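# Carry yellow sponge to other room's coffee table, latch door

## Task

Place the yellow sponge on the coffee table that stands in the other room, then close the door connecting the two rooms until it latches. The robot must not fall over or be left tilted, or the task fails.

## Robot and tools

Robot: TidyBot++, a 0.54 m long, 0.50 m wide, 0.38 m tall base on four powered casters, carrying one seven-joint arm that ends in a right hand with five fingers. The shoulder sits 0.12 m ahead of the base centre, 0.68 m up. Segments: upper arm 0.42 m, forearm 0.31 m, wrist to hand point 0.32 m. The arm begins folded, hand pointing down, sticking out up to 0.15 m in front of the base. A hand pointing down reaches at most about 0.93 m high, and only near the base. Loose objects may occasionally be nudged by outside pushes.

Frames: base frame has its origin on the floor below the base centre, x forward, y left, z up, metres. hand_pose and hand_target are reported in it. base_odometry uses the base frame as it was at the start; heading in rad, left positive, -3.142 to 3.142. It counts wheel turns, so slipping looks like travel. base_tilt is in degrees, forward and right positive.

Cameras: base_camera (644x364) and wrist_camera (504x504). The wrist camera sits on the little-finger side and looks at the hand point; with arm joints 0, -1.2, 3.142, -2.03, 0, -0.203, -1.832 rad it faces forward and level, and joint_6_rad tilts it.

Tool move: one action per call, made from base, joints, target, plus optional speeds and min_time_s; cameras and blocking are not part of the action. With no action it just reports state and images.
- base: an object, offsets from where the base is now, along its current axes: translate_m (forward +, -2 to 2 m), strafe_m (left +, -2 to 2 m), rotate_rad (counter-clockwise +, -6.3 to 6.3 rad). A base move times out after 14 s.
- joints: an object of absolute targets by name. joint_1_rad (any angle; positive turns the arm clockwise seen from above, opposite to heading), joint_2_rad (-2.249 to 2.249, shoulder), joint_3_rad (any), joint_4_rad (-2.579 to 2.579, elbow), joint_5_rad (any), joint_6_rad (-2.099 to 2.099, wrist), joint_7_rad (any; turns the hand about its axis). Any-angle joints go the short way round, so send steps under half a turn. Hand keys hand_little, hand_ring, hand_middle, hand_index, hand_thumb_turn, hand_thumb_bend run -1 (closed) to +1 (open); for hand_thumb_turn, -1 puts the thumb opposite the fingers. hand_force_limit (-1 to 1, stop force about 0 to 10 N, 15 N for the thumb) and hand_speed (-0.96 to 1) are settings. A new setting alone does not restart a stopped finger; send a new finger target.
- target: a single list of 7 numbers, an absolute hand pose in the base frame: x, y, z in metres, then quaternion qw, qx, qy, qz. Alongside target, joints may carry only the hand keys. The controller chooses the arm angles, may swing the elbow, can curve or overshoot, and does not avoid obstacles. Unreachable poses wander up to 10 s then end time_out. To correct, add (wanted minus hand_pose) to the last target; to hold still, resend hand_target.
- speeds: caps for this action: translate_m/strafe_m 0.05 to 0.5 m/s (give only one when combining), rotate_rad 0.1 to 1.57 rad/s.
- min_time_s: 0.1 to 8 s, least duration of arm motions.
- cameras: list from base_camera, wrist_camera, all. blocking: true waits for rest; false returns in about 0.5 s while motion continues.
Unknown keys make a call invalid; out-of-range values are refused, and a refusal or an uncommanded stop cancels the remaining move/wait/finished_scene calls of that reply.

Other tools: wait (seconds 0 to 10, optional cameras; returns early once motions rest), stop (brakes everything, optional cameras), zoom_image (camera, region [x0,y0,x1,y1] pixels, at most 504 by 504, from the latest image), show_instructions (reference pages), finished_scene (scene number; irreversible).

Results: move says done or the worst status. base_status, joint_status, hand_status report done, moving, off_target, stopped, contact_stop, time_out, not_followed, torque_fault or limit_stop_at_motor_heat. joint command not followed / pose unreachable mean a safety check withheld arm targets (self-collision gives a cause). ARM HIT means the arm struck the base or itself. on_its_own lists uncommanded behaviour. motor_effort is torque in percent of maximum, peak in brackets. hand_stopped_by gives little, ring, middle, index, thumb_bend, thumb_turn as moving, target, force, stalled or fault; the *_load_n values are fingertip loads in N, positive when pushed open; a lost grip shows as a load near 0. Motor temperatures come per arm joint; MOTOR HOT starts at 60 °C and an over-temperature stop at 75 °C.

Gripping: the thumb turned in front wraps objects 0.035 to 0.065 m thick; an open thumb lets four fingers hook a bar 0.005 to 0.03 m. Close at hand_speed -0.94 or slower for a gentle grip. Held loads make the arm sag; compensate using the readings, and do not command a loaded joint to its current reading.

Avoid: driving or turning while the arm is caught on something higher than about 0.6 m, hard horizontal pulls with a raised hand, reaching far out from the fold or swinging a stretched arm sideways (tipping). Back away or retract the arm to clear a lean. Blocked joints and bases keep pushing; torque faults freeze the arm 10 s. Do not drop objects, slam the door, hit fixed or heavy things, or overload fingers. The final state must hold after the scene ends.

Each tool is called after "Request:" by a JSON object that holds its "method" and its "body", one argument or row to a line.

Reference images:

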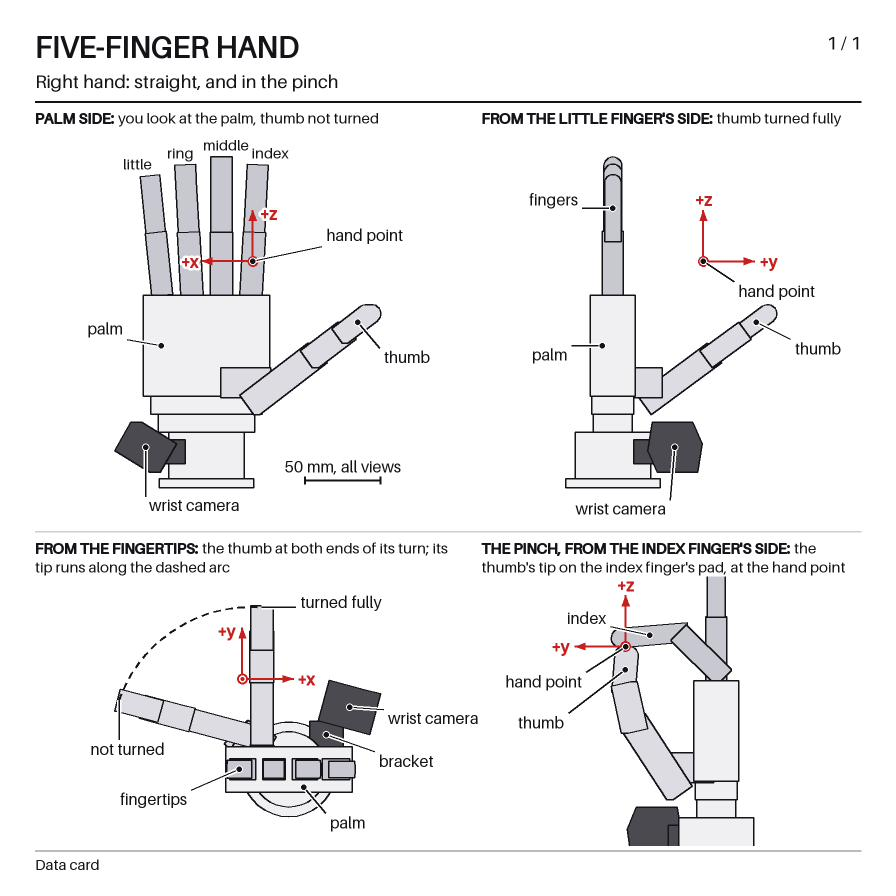

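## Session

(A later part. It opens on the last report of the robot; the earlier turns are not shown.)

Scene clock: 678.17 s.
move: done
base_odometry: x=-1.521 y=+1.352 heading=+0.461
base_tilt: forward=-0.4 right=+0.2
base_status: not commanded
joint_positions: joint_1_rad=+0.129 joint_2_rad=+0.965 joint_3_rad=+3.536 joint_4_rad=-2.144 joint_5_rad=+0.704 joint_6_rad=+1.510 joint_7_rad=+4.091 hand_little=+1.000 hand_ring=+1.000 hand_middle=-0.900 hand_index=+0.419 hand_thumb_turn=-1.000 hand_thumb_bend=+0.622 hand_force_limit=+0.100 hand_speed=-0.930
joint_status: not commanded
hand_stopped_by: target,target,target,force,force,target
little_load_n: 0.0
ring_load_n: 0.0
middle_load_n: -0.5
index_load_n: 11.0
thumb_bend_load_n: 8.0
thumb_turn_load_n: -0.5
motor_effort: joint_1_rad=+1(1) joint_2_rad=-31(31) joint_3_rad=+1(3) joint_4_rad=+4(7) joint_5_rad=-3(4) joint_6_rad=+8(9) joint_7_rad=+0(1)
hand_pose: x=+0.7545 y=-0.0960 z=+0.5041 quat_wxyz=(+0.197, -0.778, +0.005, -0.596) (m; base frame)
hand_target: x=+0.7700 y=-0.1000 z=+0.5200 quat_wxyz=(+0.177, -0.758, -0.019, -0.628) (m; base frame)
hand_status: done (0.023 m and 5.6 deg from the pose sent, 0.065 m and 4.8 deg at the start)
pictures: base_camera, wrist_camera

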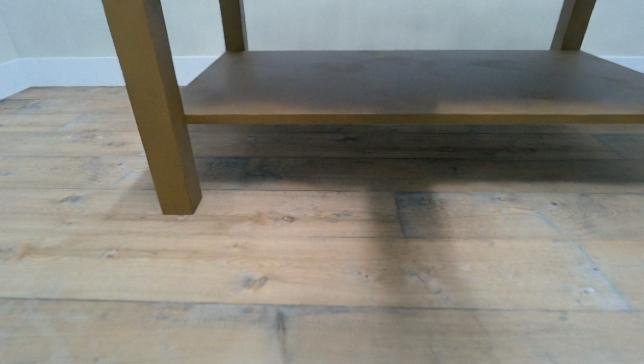

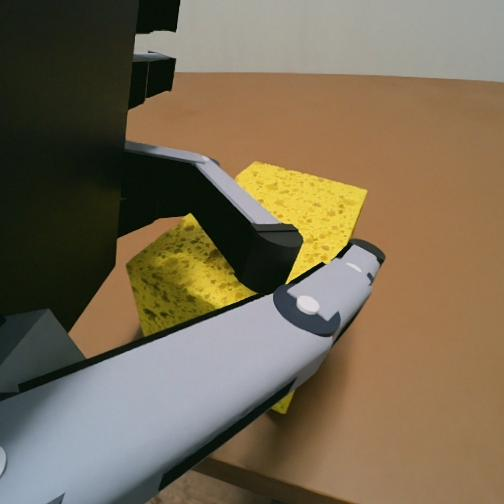

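Request:
{"method": "move", "body": {
  "target": [0.785, -0.10, 0.507, -0.177, 0.7479, 0.0189, 0.6396],
  "min_time_s": 1.5,
  "cameras": ["wrist_camera"]
}}

Scene clock: 683.57 s.
move: done
base_odometry: x=-1.521 y=+1.352 heading=+0.461
base_tilt: forward=-0.4 right=+0.3
base_status: not commanded
joint_positions: joint_1_rad=+0.065 joint_2_rad=+1.046 joint_3_rad=+3.605 joint_4_rad=-2.094 joint_5_rad=+0.631 joint_6_rad=+1.584 joint_7_rad=+4.091 hand_little=+1.000 hand_ring=+1.000 hand_middle=-0.900 hand_index=+0.419 hand_thumb_turn=-1.000 hand_thumb_bend=+0.622 hand_force_limit=+0.100 hand_speed=-0.930
joint_status: not commanded
hand_stopped_by: target,target,target,force,force,target
little_load_n: 0.0
ring_load_n: 0.0
middle_load_n: 0.0
index_load_n: 11.0
thumb_bend_load_n: 7.5
thumb_turn_load_n: -0.5
motor_effort: joint_1_rad=+1(1) joint_2_rad=-31(32) joint_3_rad=+3(4) joint_4_rad=+4(4) joint_5_rad=-3(4) joint_6_rad=+8(9) joint_7_rad=+0(0)
hand_pose: x=+0.7730 y=-0.1004 z=+0.4959 quat_wxyz=(+0.180, -0.767, -0.013, -0.615) (m; base frame)
hand_target: x=+0.7850 y=-0.1000 z=+0.5070 quat_wxyz=(+0.177, -0.748, -0.019, -0.640) (m; base frame)
hand_status: done (0.016 m and 3.6 deg from the pose sent, 0.031 m and 7.1 deg at the start)
pictures: wrist_camera

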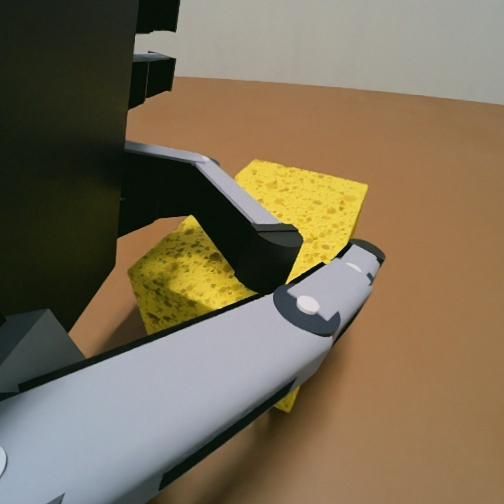

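Request:
{"method": "move", "body": {
  "target": [0.785, -0.10, 0.495, -0.177, 0.7479, 0.0189, 0.6396],
  "min_time_s": 1.5,
  "cameras": ["wrist_camera"]
}}

Scene clock: 687.23 s.
move: done
base_odometry: x=-1.521 y=+1.352 heading=+0.461
base_tilt: forward=-0.4 right=+0.2
base_status: not commanded
joint_positions: joint_1_rad=+0.034 joint_2_rad=+1.085 joint_3_rad=+3.647 joint_4_rad=-2.083 joint_5_rad=+0.598 joint_6_rad=+1.634 joint_7_rad=+4.091 hand_little=+1.000 hand_ring=+1.000 hand_middle=-0.900 hand_index=+0.419 hand_thumb_turn=-1.000 hand_thumb_bend=+0.622 hand_force_limit=+0.100 hand_speed=-0.930
joint_status: not commanded
hand_stopped_by: target,target,target,force,force,target
little_load_n: 0.0
ring_load_n: 0.0
middle_load_n: 0.0
index_load_n: 11.0
thumb_bend_load_n: 8.0
thumb_turn_load_n: -1.0
motor_effort: joint_1_rad=+1(1) joint_2_rad=-29(31) joint_3_rad=+3(4) joint_4_rad=+3(4) joint_5_rad=-3(4) joint_6_rad=+7(8) joint_7_rad=+0(1)
hand_pose: x=+0.7771 y=-0.1023 z=+0.4937 quat_wxyz=(+0.172, -0.761, -0.023, -0.625) (m; base frame)
hand_target: x=+0.7850 y=-0.1000 z=+0.4950 quat_wxyz=(+0.177, -0.748, -0.019, -0.640) (m; base frame)
hand_status: done (0.008 m and 2.4 deg from the pose sent, 0.012 m and 3.6 deg at the start)
pictures: wrist_camera

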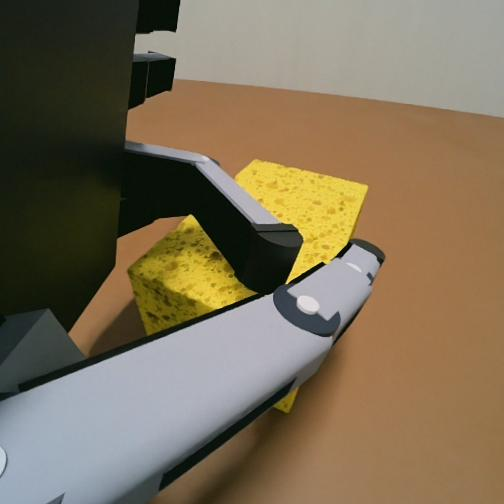

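Request:
{"method": "move", "body": {
  "target": [0.785, -0.10, 0.485, -0.177, 0.7479, 0.0189, 0.6396],
  "min_time_s": 1.5,
  "cameras": ["wrist_camera"]
}}

Scene clock: 691.03 s.
move: done
base_odometry: x=-1.521 y=+1.352 heading=+0.461
base_tilt: forward=-0.5 right=+0.3
base_status: not commanded
joint_positions: joint_1_rad=+0.012 joint_2_rad=+1.115 joint_3_rad=+3.676 joint_4_rad=-2.072 joint_5_rad=+0.569 joint_6_rad=+1.673 joint_7_rad=+4.091 hand_little=+1.000 hand_ring=+1.000 hand_middle=-0.900 hand_index=+0.419 hand_thumb_turn=-1.000 hand_thumb_bend=+0.622 hand_force_limit=+0.100 hand_speed=-0.930
joint_status: not commanded
hand_stopped_by: target,target,target,force,force,target
little_load_n: 0.0
ring_load_n: 0.0
middle_load_n: 0.0
index_load_n: 11.5
thumb_bend_load_n: 8.0
thumb_turn_load_n: -2.0
motor_effort: joint_1_rad=+1(1) joint_2_rad=-28(30) joint_3_rad=+4(4) joint_4_rad=+2(4) joint_5_rad=-3(4) joint_6_rad=+6(7) joint_7_rad=+0(1)
hand_pose: x=+0.7810 y=-0.1033 z=+0.4932 quat_wxyz=(+0.166, -0.755, -0.032, -0.634) (m; base frame)
hand_target: x=+0.7850 y=-0.1000 z=+0.4850 quat_wxyz=(+0.177, -0.748, -0.019, -0.640) (m; base frame)
hand_status: done (0.010 m and 2.3 deg from the pose sent, 0.012 m and 2.4 deg at the start)
pictures: wrist_camera

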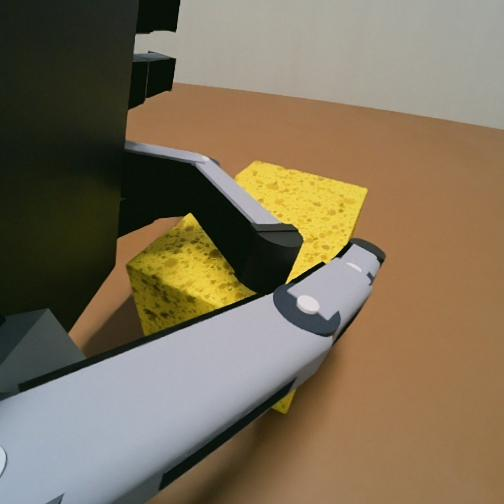

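Request:
{"method": "move", "body": {
  "joints": {"hand_speed":-0.85,"hand_index":1,"hand_thumb_bend":1}
}}

Request:
{"method": "move", "body": {
  "joints": {"hand_speed":-0.8,"hand_middle":1},
  "cameras": ["wrist_camera"]
}}

Scene clock: 695.50 s.
move: done
base_odometry: x=-1.521 y=+1.352 heading=+0.461
base_tilt: forward=-0.4 right=+0.3
base_status: not commanded
joint_positions: joint_1_rad=+0.009 joint_2_rad=+1.124 joint_3_rad=+3.678 joint_4_rad=-2.068 joint_5_rad=+0.565 joint_6_rad=+1.674 joint_7_rad=+4.090 hand_little=+1.000 hand_ring=+1.000 hand_middle=-0.900 hand_index=+1.000 hand_thumb_turn=-1.000 hand_thumb_bend=+1.000 hand_force_limit=+0.100 hand_speed=-0.850
joint_status: all done
hand_stopped_by: target,target,target,target,target,target
little_load_n: 0.0
ring_load_n: 0.0
middle_load_n: 0.0
index_load_n: 0.0
thumb_bend_load_n: 0.0
thumb_turn_load_n: -1.5
motor_effort: joint_1_rad=+1(2) joint_2_rad=-29(30) joint_3_rad=+4(5) joint_4_rad=+2(3) joint_5_rad=-2(4) joint_6_rad=+7(8) joint_7_rad=+0(1)
hand_pose: x=+0.7812 y=-0.1032 z=+0.4893 quat_wxyz=(+0.165, -0.756, -0.033, -0.632) (m; base frame)
hand_target: x=+0.7850 y=-0.1000 z=+0.4850 quat_wxyz=(+0.177, -0.748, -0.019, -0.640) (m; base frame)
hand_status: not commanded
pictures: none

Scene clock: 699.40 s.
move: done
base_odometry: x=-1.521 y=+1.352 heading=+0.461
base_tilt: forward=-0.4 right=+0.2
base_status: not commanded
joint_positions: joint_1_rad=+0.009 joint_2_rad=+1.130 joint_3_rad=+3.682 joint_4_rad=-2.068 joint_5_rad=+0.557 joint_6_rad=+1.678 joint_7_rad=+4.089 hand_little=+1.000 hand_ring=+1.000 hand_middle=+1.000 hand_index=+1.000 hand_thumb_turn=-1.000 hand_thumb_bend=+1.000 hand_force_limit=+0.100 hand_speed=-0.800
joint_status: all done
hand_stopped_by: target,target,target,target,target,target
little_load_n: 0.0
ring_load_n: 0.0
middle_load_n: 0.0
index_load_n: 0.0
thumb_bend_load_n: 0.0
thumb_turn_load_n: 0.5
motor_effort: joint_1_rad=+1(1) joint_2_rad=-31(32) joint_3_rad=+4(5) joint_4_rad=+3(4) joint_5_rad=-4(4) joint_6_rad=+8(9) joint_7_rad=+0(1)
hand_pose: x=+0.7807 y=-0.1063 z=+0.4877 quat_wxyz=(+0.162, -0.756, -0.030, -0.633) (m; base frame)
hand_target: x=+0.7850 y=-0.1000 z=+0.4850 quat_wxyz=(+0.177, -0.748, -0.019, -0.640) (m; base frame)
hand_status: not commanded
pictures: wrist_camera

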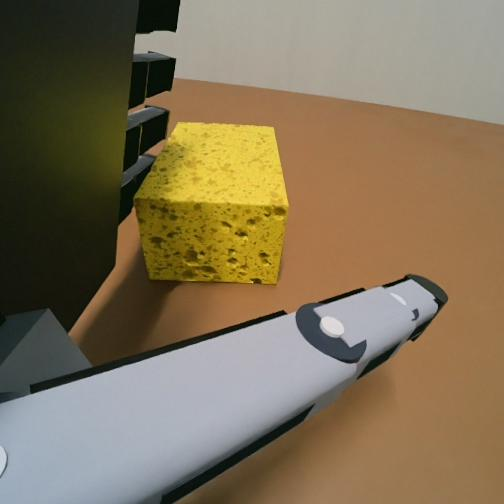

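Request:
{"method": "move", "body": {
  "target": [0.775, -0.095, 0.62, -0.177, 0.7479, 0.0189, 0.6396],
  "joints": {"hand_thumb_turn":1},
  "min_time_s": 2,
  "cameras": ["wrist_camera"]
}}

Scene clock: 708.33 s.
move: done
base_odometry: x=-1.521 y=+1.352 heading=+0.461
base_tilt: forward=-0.4 right=+0.2
base_status: not commanded
joint_positions: joint_1_rad=+0.124 joint_2_rad=+0.727 joint_3_rad=+3.493 joint_4_rad=-2.119 joint_5_rad=+0.672 joint_6_rad=+1.416 joint_7_rad=+4.089 hand_little=+1.000 hand_ring=+1.000 hand_middle=+1.000 hand_index=+1.000 hand_thumb_turn=+1.000 hand_thumb_bend=+1.000 hand_force_limit=+0.100 hand_speed=-0.800
joint_status: all done
hand_stopped_by: target,target,target,target,target,target
little_load_n: 0.0
ring_load_n: 0.0
middle_load_n: 0.0
index_load_n: 0.0
thumb_bend_load_n: 0.0
thumb_turn_load_n: 0.0
motor_effort: joint_1_rad=+1(1) joint_2_rad=-28(33) joint_3_rad=+1(5) joint_4_rad=+7(8) joint_5_rad=-3(4) joint_6_rad=+8(9) joint_7_rad=+0(1)
hand_pose: x=+0.7885 y=-0.0964 z=+0.6454 quat_wxyz=(+0.179, -0.722, -0.014, -0.669) (m; base frame)
hand_target: x=+0.7750 y=-0.0950 z=+0.6200 quat_wxyz=(+0.177, -0.748, -0.019, -0.640) (m; base frame)
hand_status: done (0.029 m and 4.5 deg from the pose sent, 0.133 m and 2.5 deg at the start)
pictures: wrist_camera

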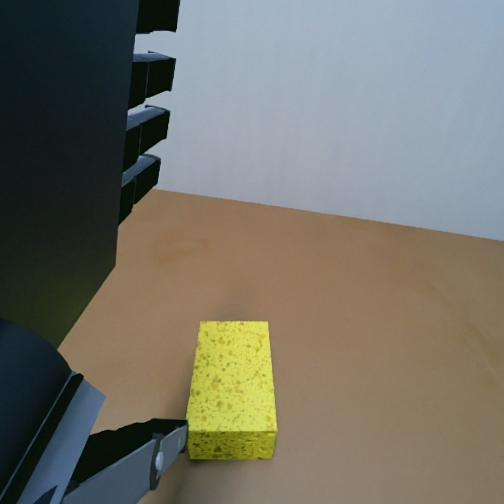

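Request:
{"method": "move", "body": {
  "base": {"translate_m":-0.1},
  "joints": {"joint_1_rad":0,"joint_2_rad":-1.0,"joint_3_rad":3.142,"joint_4_rad":-2.03,"joint_5_rad":0,"joint_6_rad":-0.25,"joint_7_rad":4.533}
}}

Request:
{"method": "move", "body": {
  "base": {"rotate_rad":-1.57},
  "cameras": ["all"]
}}

Scene clock: 726.97 s.
move: done
base_odometry: x=-1.610 y=+1.307 heading=+0.461
base_tilt: forward=-0.5 right=+0.2
base_status: done
joint_positions: joint_1_rad=+0.027 joint_2_rad=-0.989 joint_3_rad=+3.163 joint_4_rad=-2.060 joint_5_rad=+0.052 joint_6_rad=-0.189 joint_7_rad=+4.479 hand_little=+1.000 hand_ring=+1.000 hand_middle=+1.000 hand_index=+1.000 hand_thumb_turn=+1.000 hand_thumb_bend=+1.000 hand_force_limit=+0.100 hand_speed=-0.800
joint_status: all done
hand_stopped_by: target,target,target,target,target,target
little_load_n: 0.0
ring_load_n: 0.0
middle_load_n: 0.0
index_load_n: 0.0
thumb_bend_load_n: 0.0
thumb_turn_load_n: 0.0
motor_effort: joint_1_rad=+1(2) joint_2_rad=+10(31) joint_3_rad=+1(2) joint_4_rad=+15(17) joint_5_rad=+0(5) joint_6_rad=+8(10) joint_7_rad=+0(1)
hand_pose: x=+0.3597 y=-0.0726 z=+1.1220 quat_wxyz=(+0.060, -0.584, +0.076, -0.806) (m; base frame)
hand_target: x=+0.3548 y=-0.0526 z=+1.1240 quat_wxyz=(+0.072, -0.595, +0.054, -0.799) (m; base frame)
hand_status: not commanded
pictures: none

Scene clock: 729.27 s.
move: done
base_odometry: x=-1.610 y=+1.307 heading=-1.108
base_tilt: forward=-0.5 right=+0.3
base_status: done
joint_positions: joint_1_rad=+0.022 joint_2_rad=-0.989 joint_3_rad=+3.160 joint_4_rad=-2.060 joint_5_rad=+0.051 joint_6_rad=-0.191 joint_7_rad=+4.480 hand_little=+1.000 hand_ring=+1.000 hand_middle=+1.000 hand_index=+1.000 hand_thumb_turn=+1.000 hand_thumb_bend=+1.000 hand_force_limit=+0.100 hand_speed=-0.800
joint_status: not commanded
hand_stopped_by: target,target,target,target,target,target
little_load_n: 0.0
ring_load_n: 0.0
middle_load_n: 0.0
index_load_n: 0.0
thumb_bend_load_n: 0.0
thumb_turn_load_n: 0.0
motor_effort: joint_1_rad=+1(1) joint_2_rad=+10(11) joint_3_rad=+1(2) joint_4_rad=+15(16) joint_5_rad=-1(1) joint_6_rad=+9(9) joint_7_rad=+0(1)
hand_pose: x=+0.3602 y=-0.0700 z=+1.1215 quat_wxyz=(+0.062, -0.585, +0.073, -0.805) (m; base frame)
hand_target: x=+0.3548 y=-0.0526 z=+1.1240 quat_wxyz=(+0.072, -0.595, +0.054, -0.799) (m; base frame)
hand_status: not commanded
pictures: base_camera, wrist_camera

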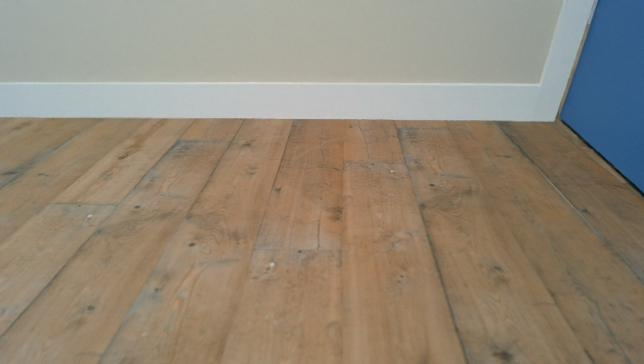

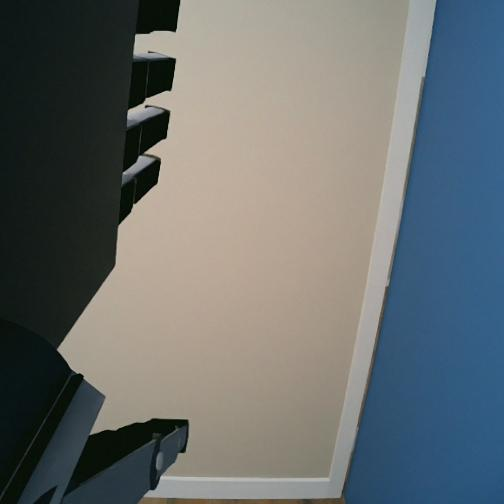

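Request:
{"method": "move", "body": {
  "base": {"translate_m":-0.37},
  "speeds": {"translate_m":0.3},
  "joints": {"joint_1_rad":0,"joint_2_rad":0.15,"joint_3_rad":3.142,"joint_4_rad":-1.3,"joint_5_rad":0,"joint_6_rad":0.05,"joint_7_rad":1.57,"hand_little":-1,"hand_ring":-1,"hand_middle":-1,"hand_index":-1},
  "min_time_s": 2,
  "cameras": ["all"]
}}

Scene clock: 749.73 s.
move: done
base_odometry: x=-1.775 y=+1.638 heading=-1.109
base_tilt: forward=-0.5 right=+0.3
base_status: done
joint_positions: joint_1_rad=+0.022 joint_2_rad=+0.137 joint_3_rad=+3.160 joint_4_rad=-1.332 joint_5_rad=+0.051 joint_6_rad=-0.014 joint_7_rad=+1.624 hand_little=-1.000 hand_ring=-1.000 hand_middle=-1.000 hand_index=-1.000 hand_thumb_turn=+1.000 hand_thumb_bend=+1.000 hand_force_limit=+0.100 hand_speed=-0.800
joint_status: all done
hand_stopped_by: target,target,target,target,target,target
little_load_n: 0.0
ring_load_n: 0.0
middle_load_n: 0.0
index_load_n: 0.0
thumb_bend_load_n: 0.0
thumb_turn_load_n: 0.0
motor_effort: joint_1_rad=+1(1) joint_2_rad=-22(24) joint_3_rad=+0(2) joint_4_rad=+17(18) joint_5_rad=+0(2) joint_6_rad=+9(10) joint_7_rad=+0(1)
hand_pose: x=+0.8104 y=+0.0374 z=+1.1827 quat_wxyz=(+0.735, -0.022, +0.675, -0.054) (m; base frame)
hand_target: x=+0.8061 y=+0.0613 z=+1.2209 quat_wxyz=(+0.765, +0.000, +0.644, +0.000) (m; base frame)
hand_status: not commanded
pictures: base_camera, wrist_camera

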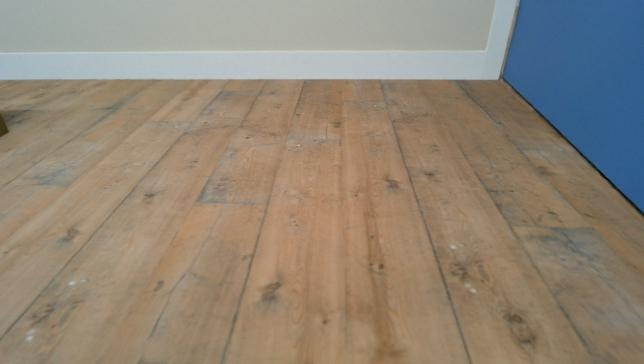

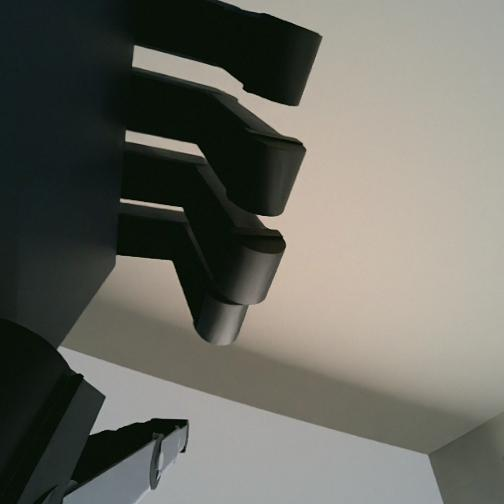

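Request:
{"method": "move", "body": {
  "base": {"strafe_m":-0.75},
  "speeds": {"strafe_m":0.15},
  "cameras": ["all"]
}}

Scene clock: 758.00 s.
move: done
base_odometry: x=-2.447 y=+1.304 heading=-1.109
base_tilt: forward=-0.4 right=+0.3
base_status: done
joint_positions: joint_1_rad=+0.001 joint_2_rad=+0.137 joint_3_rad=+3.142 joint_4_rad=-1.331 joint_5_rad=+0.049 joint_6_rad=-0.012 joint_7_rad=+1.620 hand_little=-1.000 hand_ring=-1.000 hand_middle=-1.000 hand_index=-1.000 hand_thumb_turn=+1.000 hand_thumb_bend=+1.000 hand_force_limit=+0.100 hand_speed=-0.800
joint_status: not commanded
hand_stopped_by: target,target,target,target,target,target
little_load_n: 0.0
ring_load_n: 0.0
middle_load_n: 0.0
index_load_n: 0.0
thumb_bend_load_n: 0.0
thumb_turn_load_n: 0.0
motor_effort: joint_1_rad=+1(7) joint_2_rad=-22(23) joint_3_rad=+0(5) joint_4_rad=+17(18) joint_5_rad=-1(3) joint_6_rad=+9(10) joint_7_rad=+0(3)
hand_pose: x=+0.8080 y=+0.0630 z=+1.1847 quat_wxyz=(+0.738, -0.032, +0.673, -0.037) (m; base frame)
hand_target: x=+0.8061 y=+0.0613 z=+1.2209 quat_wxyz=(+0.765, +0.000, +0.644, +0.000) (m; base frame)
hand_status: not commanded
pictures: base_camera, wrist_camera

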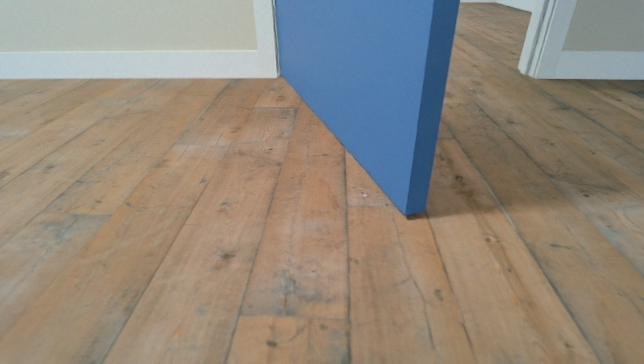

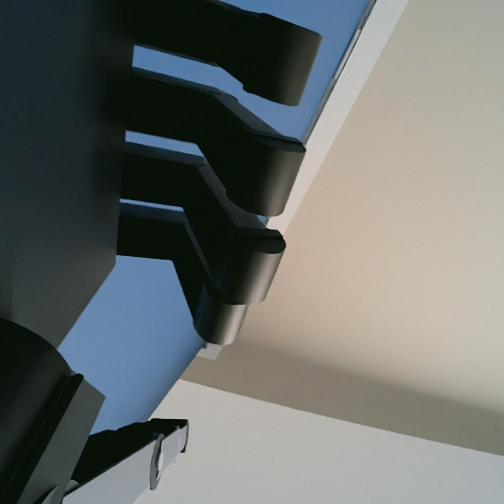

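Request:
{"method": "move", "body": {
  "base": {"strafe_m":-0.4,"translate_m":0.1},
  "speeds": {"strafe_m":0.15},
  "cameras": ["all"]
}}

Scene clock: 763.30 s.
move: done
base_odometry: x=-2.761 y=+1.036 heading=-1.109
base_tilt: forward=-0.4 right=+0.3
base_status: done
joint_positions: joint_1_rad=-0.008 joint_2_rad=+0.138 joint_3_rad=+3.136 joint_4_rad=-1.330 joint_5_rad=+0.046 joint_6_rad=-0.011 joint_7_rad=+1.618 hand_little=-1.000 hand_ring=-1.000 hand_middle=-1.000 hand_index=-1.000 hand_thumb_turn=+1.000 hand_thumb_bend=+1.000 hand_force_limit=+0.100 hand_speed=-0.800
joint_status: not commanded
hand_stopped_by: target,target,target,target,target,target
little_load_n: 0.0
ring_load_n: 0.0
middle_load_n: 0.0
index_load_n: 0.0
thumb_bend_load_n: 0.0
thumb_turn_load_n: 0.0
motor_effort: joint_1_rad=+1(9) joint_2_rad=-23(23) joint_3_rad=+0(8) joint_4_rad=+17(18) joint_5_rad=+0(1) joint_6_rad=+8(10) joint_7_rad=+0(1)
hand_pose: x=+0.8070 y=+0.0728 z=+1.1855 quat_wxyz=(+0.738, -0.036, +0.673, -0.029) (m; base frame)
hand_target: x=+0.8061 y=+0.0613 z=+1.2209 quat_wxyz=(+0.765, +0.000, +0.644, +0.000) (m; base frame)
hand_status: not commanded
pictures: base_camera, wrist_camera

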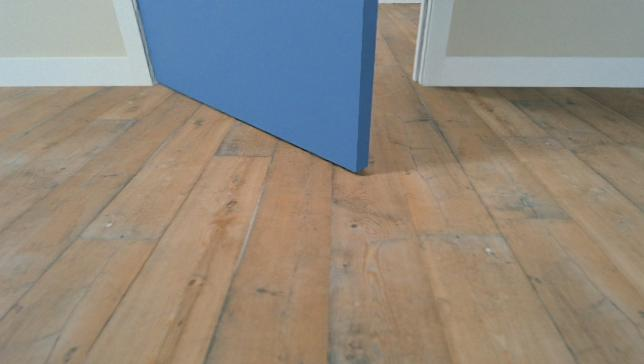

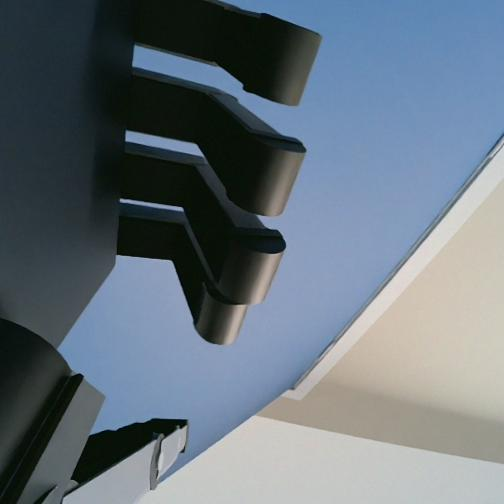

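Request:
{"method": "move", "body": {
  "base": {"strafe_m":-0.12,"translate_m":0.33},
  "speeds": {"translate_m":0.15},
  "cameras": ["all"]
}}

Scene clock: 771.67 s.
move: done
base_odometry: x=-2.721 y=+0.687 heading=-1.110
base_tilt: forward=-0.5 right=+0.3
base_status: done
joint_positions: joint_1_rad=-0.008 joint_2_rad=+0.140 joint_3_rad=+3.135 joint_4_rad=-1.327 joint_5_rad=+0.046 joint_6_rad=-0.008 joint_7_rad=+1.618 hand_little=-1.000 hand_ring=-1.000 hand_middle=-1.000 hand_index=-1.000 hand_thumb_turn=+1.000 hand_thumb_bend=+1.000 hand_force_limit=+0.100 hand_speed=-0.800
joint_status: not commanded
hand_stopped_by: target,target,target,target,target,target
little_load_n: 0.0
ring_load_n: 0.0
middle_load_n: 0.0
index_load_n: 0.0
thumb_bend_load_n: 0.0
thumb_turn_load_n: -0.5
motor_effort: joint_1_rad=+1(7) joint_2_rad=-22(24) joint_3_rad=+0(6) joint_4_rad=+17(18) joint_5_rad=+0(2) joint_6_rad=+8(11) joint_7_rad=+0(1)
hand_pose: x=+0.8074 y=+0.0740 z=+1.1869 quat_wxyz=(+0.740, -0.036, +0.672, -0.028) (m; base frame)
hand_target: x=+0.8061 y=+0.0613 z=+1.2209 quat_wxyz=(+0.765, +0.000, +0.644, +0.000) (m; base frame)
hand_status: not commanded
pictures: base_camera, wrist_camera

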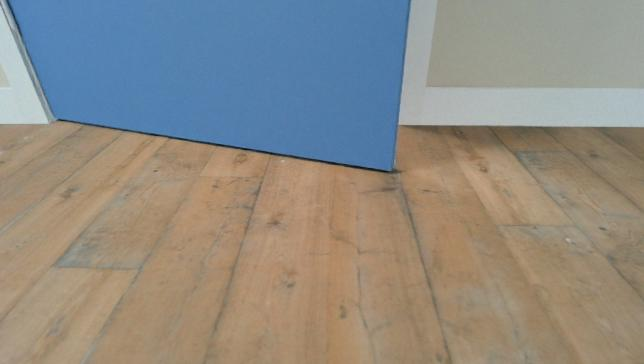

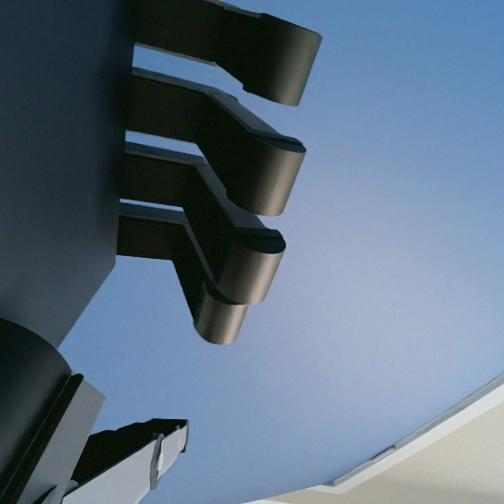

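Request:
{"method": "move", "body": {
  "base": {"translate_m":0.12},
  "speeds": {"translate_m":0.08},
  "cameras": ["all"]
}}

Scene clock: 775.07 s.
move: done
base_odometry: x=-2.668 y=+0.580 heading=-1.110
base_tilt: forward=-0.4 right=+0.2
base_status: done
joint_positions: joint_1_rad=-0.008 joint_2_rad=+0.139 joint_3_rad=+3.135 joint_4_rad=-1.326 joint_5_rad=+0.046 joint_6_rad=-0.007 joint_7_rad=+1.618 hand_little=-1.000 hand_ring=-1.000 hand_middle=-1.000 hand_index=-1.000 hand_thumb_turn=+1.000 hand_thumb_bend=+1.000 hand_force_limit=+0.100 hand_speed=-0.800
joint_status: not commanded
hand_stopped_by: target,target,target,target,target,target
little_load_n: 0.0
ring_load_n: 0.0
middle_load_n: 0.0
index_load_n: 0.0
thumb_bend_load_n: 0.0
thumb_turn_load_n: 0.0
motor_effort: joint_1_rad=+1(1) joint_2_rad=-23(25) joint_3_rad=+0(1) joint_4_rad=+17(20) joint_5_rad=-1(2) joint_6_rad=+9(12) joint_7_rad=+0(1)
hand_pose: x=+0.8070 y=+0.0740 z=+1.1882 quat_wxyz=(+0.740, -0.036, +0.671, -0.029) (m; base frame)
hand_target: x=+0.8061 y=+0.0613 z=+1.2209 quat_wxyz=(+0.765, +0.000, +0.644, +0.000) (m; base frame)
hand_status: not commanded
pictures: base_camera, wrist_camera

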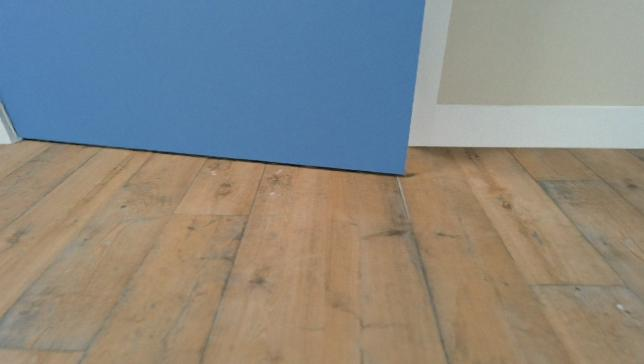

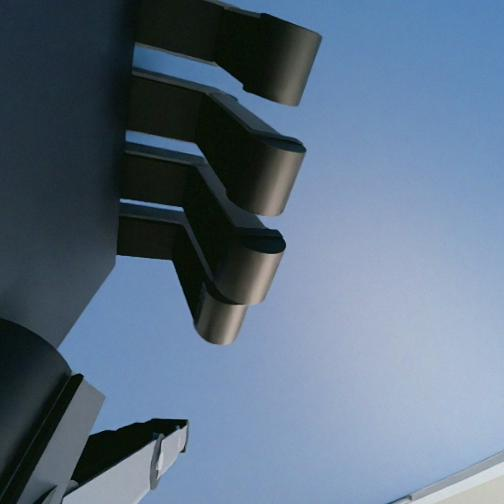

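Request:
{"method": "move", "body": {
  "base": {"translate_m":0.07},
  "speeds": {"translate_m":0.06},
  "cameras": ["base_camera"]
}}

Scene clock: 778.43 s.
move: done
base_odometry: x=-2.637 y=+0.517 heading=-1.110
base_tilt: forward=-0.5 right=+0.3
base_status: done
joint_positions: joint_1_rad=-0.008 joint_2_rad=+0.139 joint_3_rad=+3.135 joint_4_rad=-1.326 joint_5_rad=+0.046 joint_6_rad=-0.007 joint_7_rad=+1.618 hand_little=-1.000 hand_ring=-1.000 hand_middle=-1.000 hand_index=-1.000 hand_thumb_turn=+1.000 hand_thumb_bend=+1.000 hand_force_limit=+0.100 hand_speed=-0.800
joint_status: not commanded
hand_stopped_by: target,target,target,target,target,target
little_load_n: 0.0
ring_load_n: 0.0
middle_load_n: 0.0
index_load_n: 0.0
thumb_bend_load_n: 0.0
thumb_turn_load_n: 0.0
motor_effort: joint_1_rad=+1(1) joint_2_rad=-22(25) joint_3_rad=+1(1) joint_4_rad=+17(20) joint_5_rad=-1(1) joint_6_rad=+8(12) joint_7_rad=+0(1)
hand_pose: x=+0.8069 y=+0.0740 z=+1.1886 quat_wxyz=(+0.741, -0.036, +0.670, -0.029) (m; base frame)
hand_target: x=+0.8061 y=+0.0613 z=+1.2209 quat_wxyz=(+0.765, +0.000, +0.644, +0.000) (m; base frame)
hand_status: not commanded
pictures: base_camera

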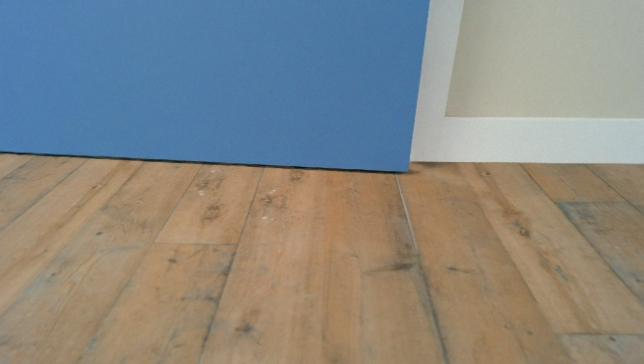

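Request:
{"method": "move", "body": {
  "base": {"translate_m":0.05},
  "speeds": {"translate_m":0.05},
  "cameras": ["base_camera"]
}}

Scene clock: 782.70 s.
move: done
base_odometry: x=-2.615 y=+0.472 heading=-1.110
base_tilt: forward=-0.4 right=+0.3
base_status: done
joint_positions: joint_1_rad=-0.008 joint_2_rad=+0.140 joint_3_rad=+3.135 joint_4_rad=-1.325 joint_5_rad=+0.046 joint_6_rad=-0.005 joint_7_rad=+1.618 hand_little=-1.000 hand_ring=-1.000 hand_middle=-1.000 hand_index=-1.000 hand_thumb_turn=+1.000 hand_thumb_bend=+1.000 hand_force_limit=+0.100 hand_speed=-0.800
joint_status: not commanded
hand_stopped_by: target,target,target,target,target,target
little_load_n: -0.5
ring_load_n: 0.0
middle_load_n: 0.0
index_load_n: 0.0
thumb_bend_load_n: 0.0
thumb_turn_load_n: 0.0
motor_effort: joint_1_rad=+1(2) joint_2_rad=-21(25) joint_3_rad=+0(1) joint_4_rad=+17(19) joint_5_rad=-1(1) joint_6_rad=+9(12) joint_7_rad=-1(1)
hand_pose: x=+0.8071 y=+0.0740 z=+1.1892 quat_wxyz=(+0.741, -0.036, +0.670, -0.029) (m; base frame)
hand_target: x=+0.8061 y=+0.0613 z=+1.2209 quat_wxyz=(+0.765, +0.000, +0.644, +0.000) (m; base frame)
hand_status: not commanded
pictures: base_camera

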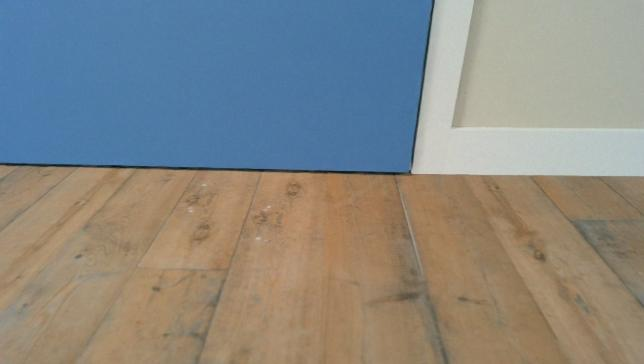

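Request:
{"method": "move", "body": {
  "base": {"translate_m":0.03},
  "speeds": {"translate_m":0.05},
  "cameras": ["base_camera"]
}}

Scene clock: 785.73 s.
move: done
base_odometry: x=-2.602 y=+0.445 heading=-1.110
base_tilt: forward=-0.5 right=+0.3
base_status: done
joint_positions: joint_1_rad=-0.008 joint_2_rad=+0.121 joint_3_rad=+3.135 joint_4_rad=-1.340 joint_5_rad=+0.046 joint_6_rad=-0.005 joint_7_rad=+1.618 hand_little=-1.001 hand_ring=-1.000 hand_middle=-1.000 hand_index=-1.000 hand_thumb_turn=+1.000 hand_thumb_bend=+1.000 hand_force_limit=+0.100 hand_speed=-0.800
joint_status: not commanded
hand_stopped_by: target,target,target,target,target,target
little_load_n: -7.0
ring_load_n: 0.0
middle_load_n: 0.0
index_load_n: 0.0
thumb_bend_load_n: 0.0
thumb_turn_load_n: 0.0
motor_effort: joint_1_rad=+2(3) joint_2_rad=-17(22) joint_3_rad=+2(3) joint_4_rad=+23(27) joint_5_rad=-2(2) joint_6_rad=+15(20) joint_7_rad=-1(1)
hand_pose: x=+0.7988 y=+0.0739 z=+1.1928 quat_wxyz=(+0.743, -0.036, +0.668, -0.029) (m; base frame)
hand_target: x=+0.8061 y=+0.0613 z=+1.2209 quat_wxyz=(+0.765, +0.000, +0.644, +0.000) (m; base frame)
hand_status: not commanded
pictures: base_camera

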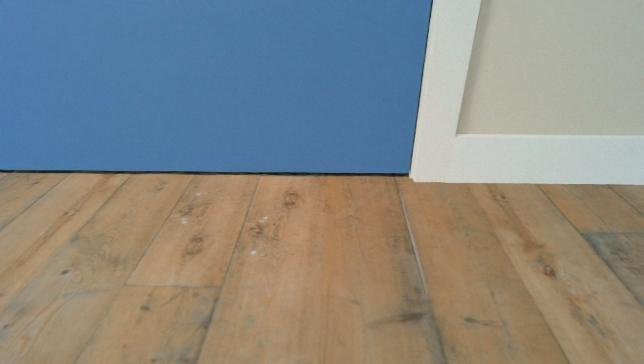

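Request:
{"method": "move", "body": {
  "base": {"translate_m":0.02},
  "speeds": {"translate_m":0.05},
  "cameras": ["all"]
}}

Scene clock: 790.17 s.
move: done
base_odometry: x=-2.593 y=+0.428 heading=-1.110
base_tilt: forward=-0.5 right=+0.3
base_status: done
joint_positions: joint_1_rad=-0.008 joint_2_rad=+0.079 joint_3_rad=+3.134 joint_4_rad=-1.378 joint_5_rad=+0.046 joint_6_rad=-0.018 joint_7_rad=+1.618 hand_little=-1.001 hand_ring=-1.000 hand_middle=-1.000 hand_index=-1.000 hand_thumb_turn=+1.000 hand_thumb_bend=+1.000 hand_force_limit=+0.100 hand_speed=-0.800
joint_status: not commanded
hand_stopped_by: target,target,target,target,target,target
little_load_n: -16.5
ring_load_n: 0.0
middle_load_n: 0.0
index_load_n: 0.0
thumb_bend_load_n: 0.0
thumb_turn_load_n: 0.0
motor_effort: joint_1_rad=+3(5) joint_2_rad=-8(18) joint_3_rad=+3(5) joint_4_rad=+31(34) joint_5_rad=-2(2) joint_6_rad=+25(28) joint_7_rad=-1(2)
hand_pose: x=+0.7817 y=+0.0740 z=+1.1928 quat_wxyz=(+0.740, -0.036, +0.672, -0.029) (m; base frame)
hand_target: x=+0.8061 y=+0.0613 z=+1.2209 quat_wxyz=(+0.765, +0.000, +0.644, +0.000) (m; base frame)
hand_status: not commanded
pictures: base_camera, wrist_camera

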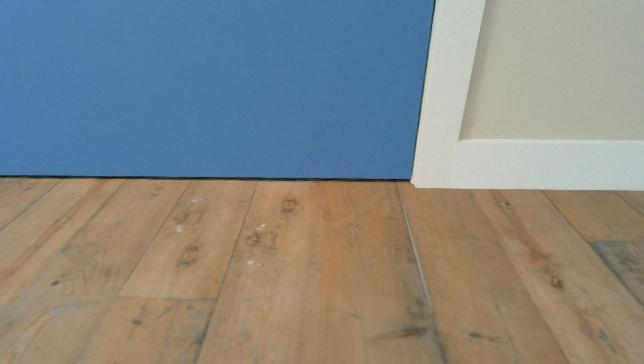

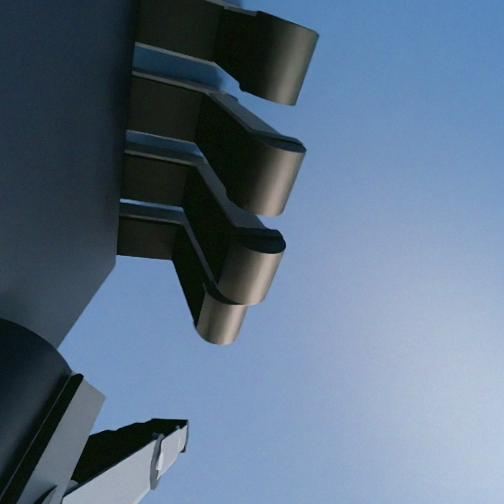

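Request:
{"method": "move", "body": {
  "base": {"translate_m":-0.4},
  "speeds": {"translate_m":0.2},
  "cameras": ["base_camera"]
}}

Request:
{"method": "move", "body": {
  "joints": {"joint_1_rad":0,"joint_2_rad":-1.2,"joint_3_rad":3.142,"joint_4_rad":-2.03,"joint_5_rad":0,"joint_6_rad":-0.3,"joint_7_rad":-1.75,"hand_little":1,"hand_ring":1,"hand_middle":1,"hand_index":1},
  "cameras": ["wrist_camera"]
}}

Scene clock: 796.80 s.
move: done
base_odometry: x=-2.771 y=+0.786 heading=-1.110
base_tilt: forward=-0.5 right=+0.3
base_status: done
joint_positions: joint_1_rad=-0.008 joint_2_rad=+0.144 joint_3_rad=+3.136 joint_4_rad=-1.320 joint_5_rad=+0.046 joint_6_rad=+0.026 joint_7_rad=+1.618 hand_little=-1.000 hand_ring=-1.000 hand_middle=-1.000 hand_index=-1.000 hand_thumb_turn=+1.000 hand_thumb_bend=+1.000 hand_force_limit=+0.100 hand_speed=-0.800
joint_status: not commanded
hand_stopped_by: target,target,target,target,target,target
little_load_n: 0.0
ring_load_n: 0.5
middle_load_n: 0.0
index_load_n: 0.0
thumb_bend_load_n: 0.0
thumb_turn_load_n: 0.0
motor_effort: joint_1_rad=+1(5) joint_2_rad=-22(25) joint_3_rad=+0(4) joint_4_rad=+17(30) joint_5_rad=-1(2) joint_6_rad=+9(24) joint_7_rad=+0(1)
hand_pose: x=+0.8070 y=+0.0737 z=+1.1989 quat_wxyz=(+0.752, -0.035, +0.658, -0.029) (m; base frame)
hand_target: x=+0.8061 y=+0.0613 z=+1.2209 quat_wxyz=(+0.765, +0.000, +0.644, +0.000) (m; base frame)
hand_status: not commanded
pictures: base_camera

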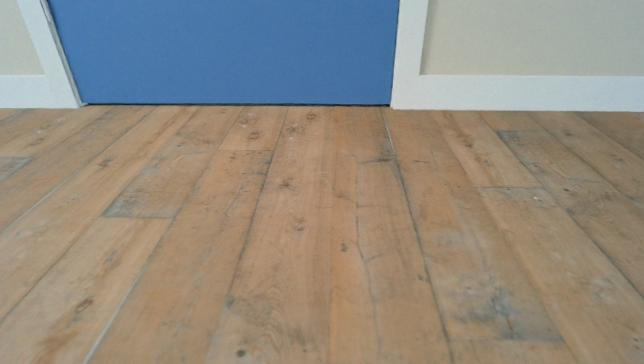

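Scene clock: 800.90 s.
move: done
base_odometry: x=-2.771 y=+0.786 heading=-1.110
base_tilt: forward=-0.5 right=+0.3
base_status: not commanded
joint_positions: joint_1_rad=-0.008 joint_2_rad=-1.185 joint_3_rad=+3.136 joint_4_rad=-2.006 joint_5_rad=+0.046 joint_6_rad=-0.241 joint_7_rad=+4.480 hand_little=+1.000 hand_ring=+1.000 hand_middle=+1.000 hand_index=+1.000 hand_thumb_turn=+1.000 hand_thumb_bend=+1.000 hand_force_limit=+0.100 hand_speed=-0.800
joint_status: all done
hand_stopped_by: target,target,target,target,target,target
little_load_n: 0.0
ring_load_n: 0.0
middle_load_n: 0.0
index_load_n: 0.0
thumb_bend_load_n: 0.0
thumb_turn_load_n: 0.0
motor_effort: joint_1_rad=+1(2) joint_2_rad=+15(26) joint_3_rad=+2(2) joint_4_rad=+13(18) joint_5_rad=+0(2) joint_6_rad=+8(10) joint_7_rad=+0(1)
hand_pose: x=+0.2608 y=-0.0515 z=+1.1748 quat_wxyz=(+0.081, -0.504, +0.047, -0.858) (m; base frame)
hand_target: x=+0.2676 y=-0.0526 z=+1.1467 quat_wxyz=(+0.076, -0.533, +0.048, -0.841) (m; base frame)
hand_status: not commanded
pictures: wrist_camera

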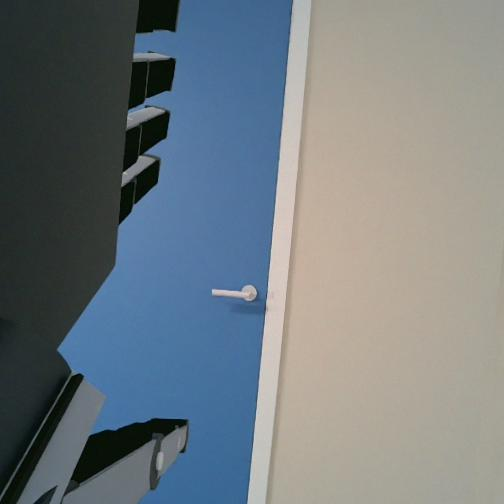

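Request:
{"method": "zoom_image", "body": {
  "camera": "wrist_camera",
  "region": [200, 250, 320, 350]
}}

Scaled by 4.200.

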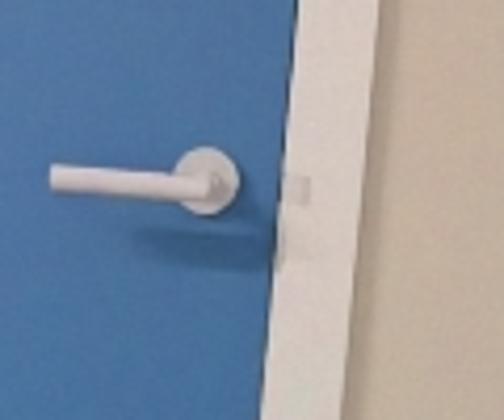

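Request:
{"method": "finished_scene", "body": {
  "scene": 1
}}

The scene is finished: the task was done.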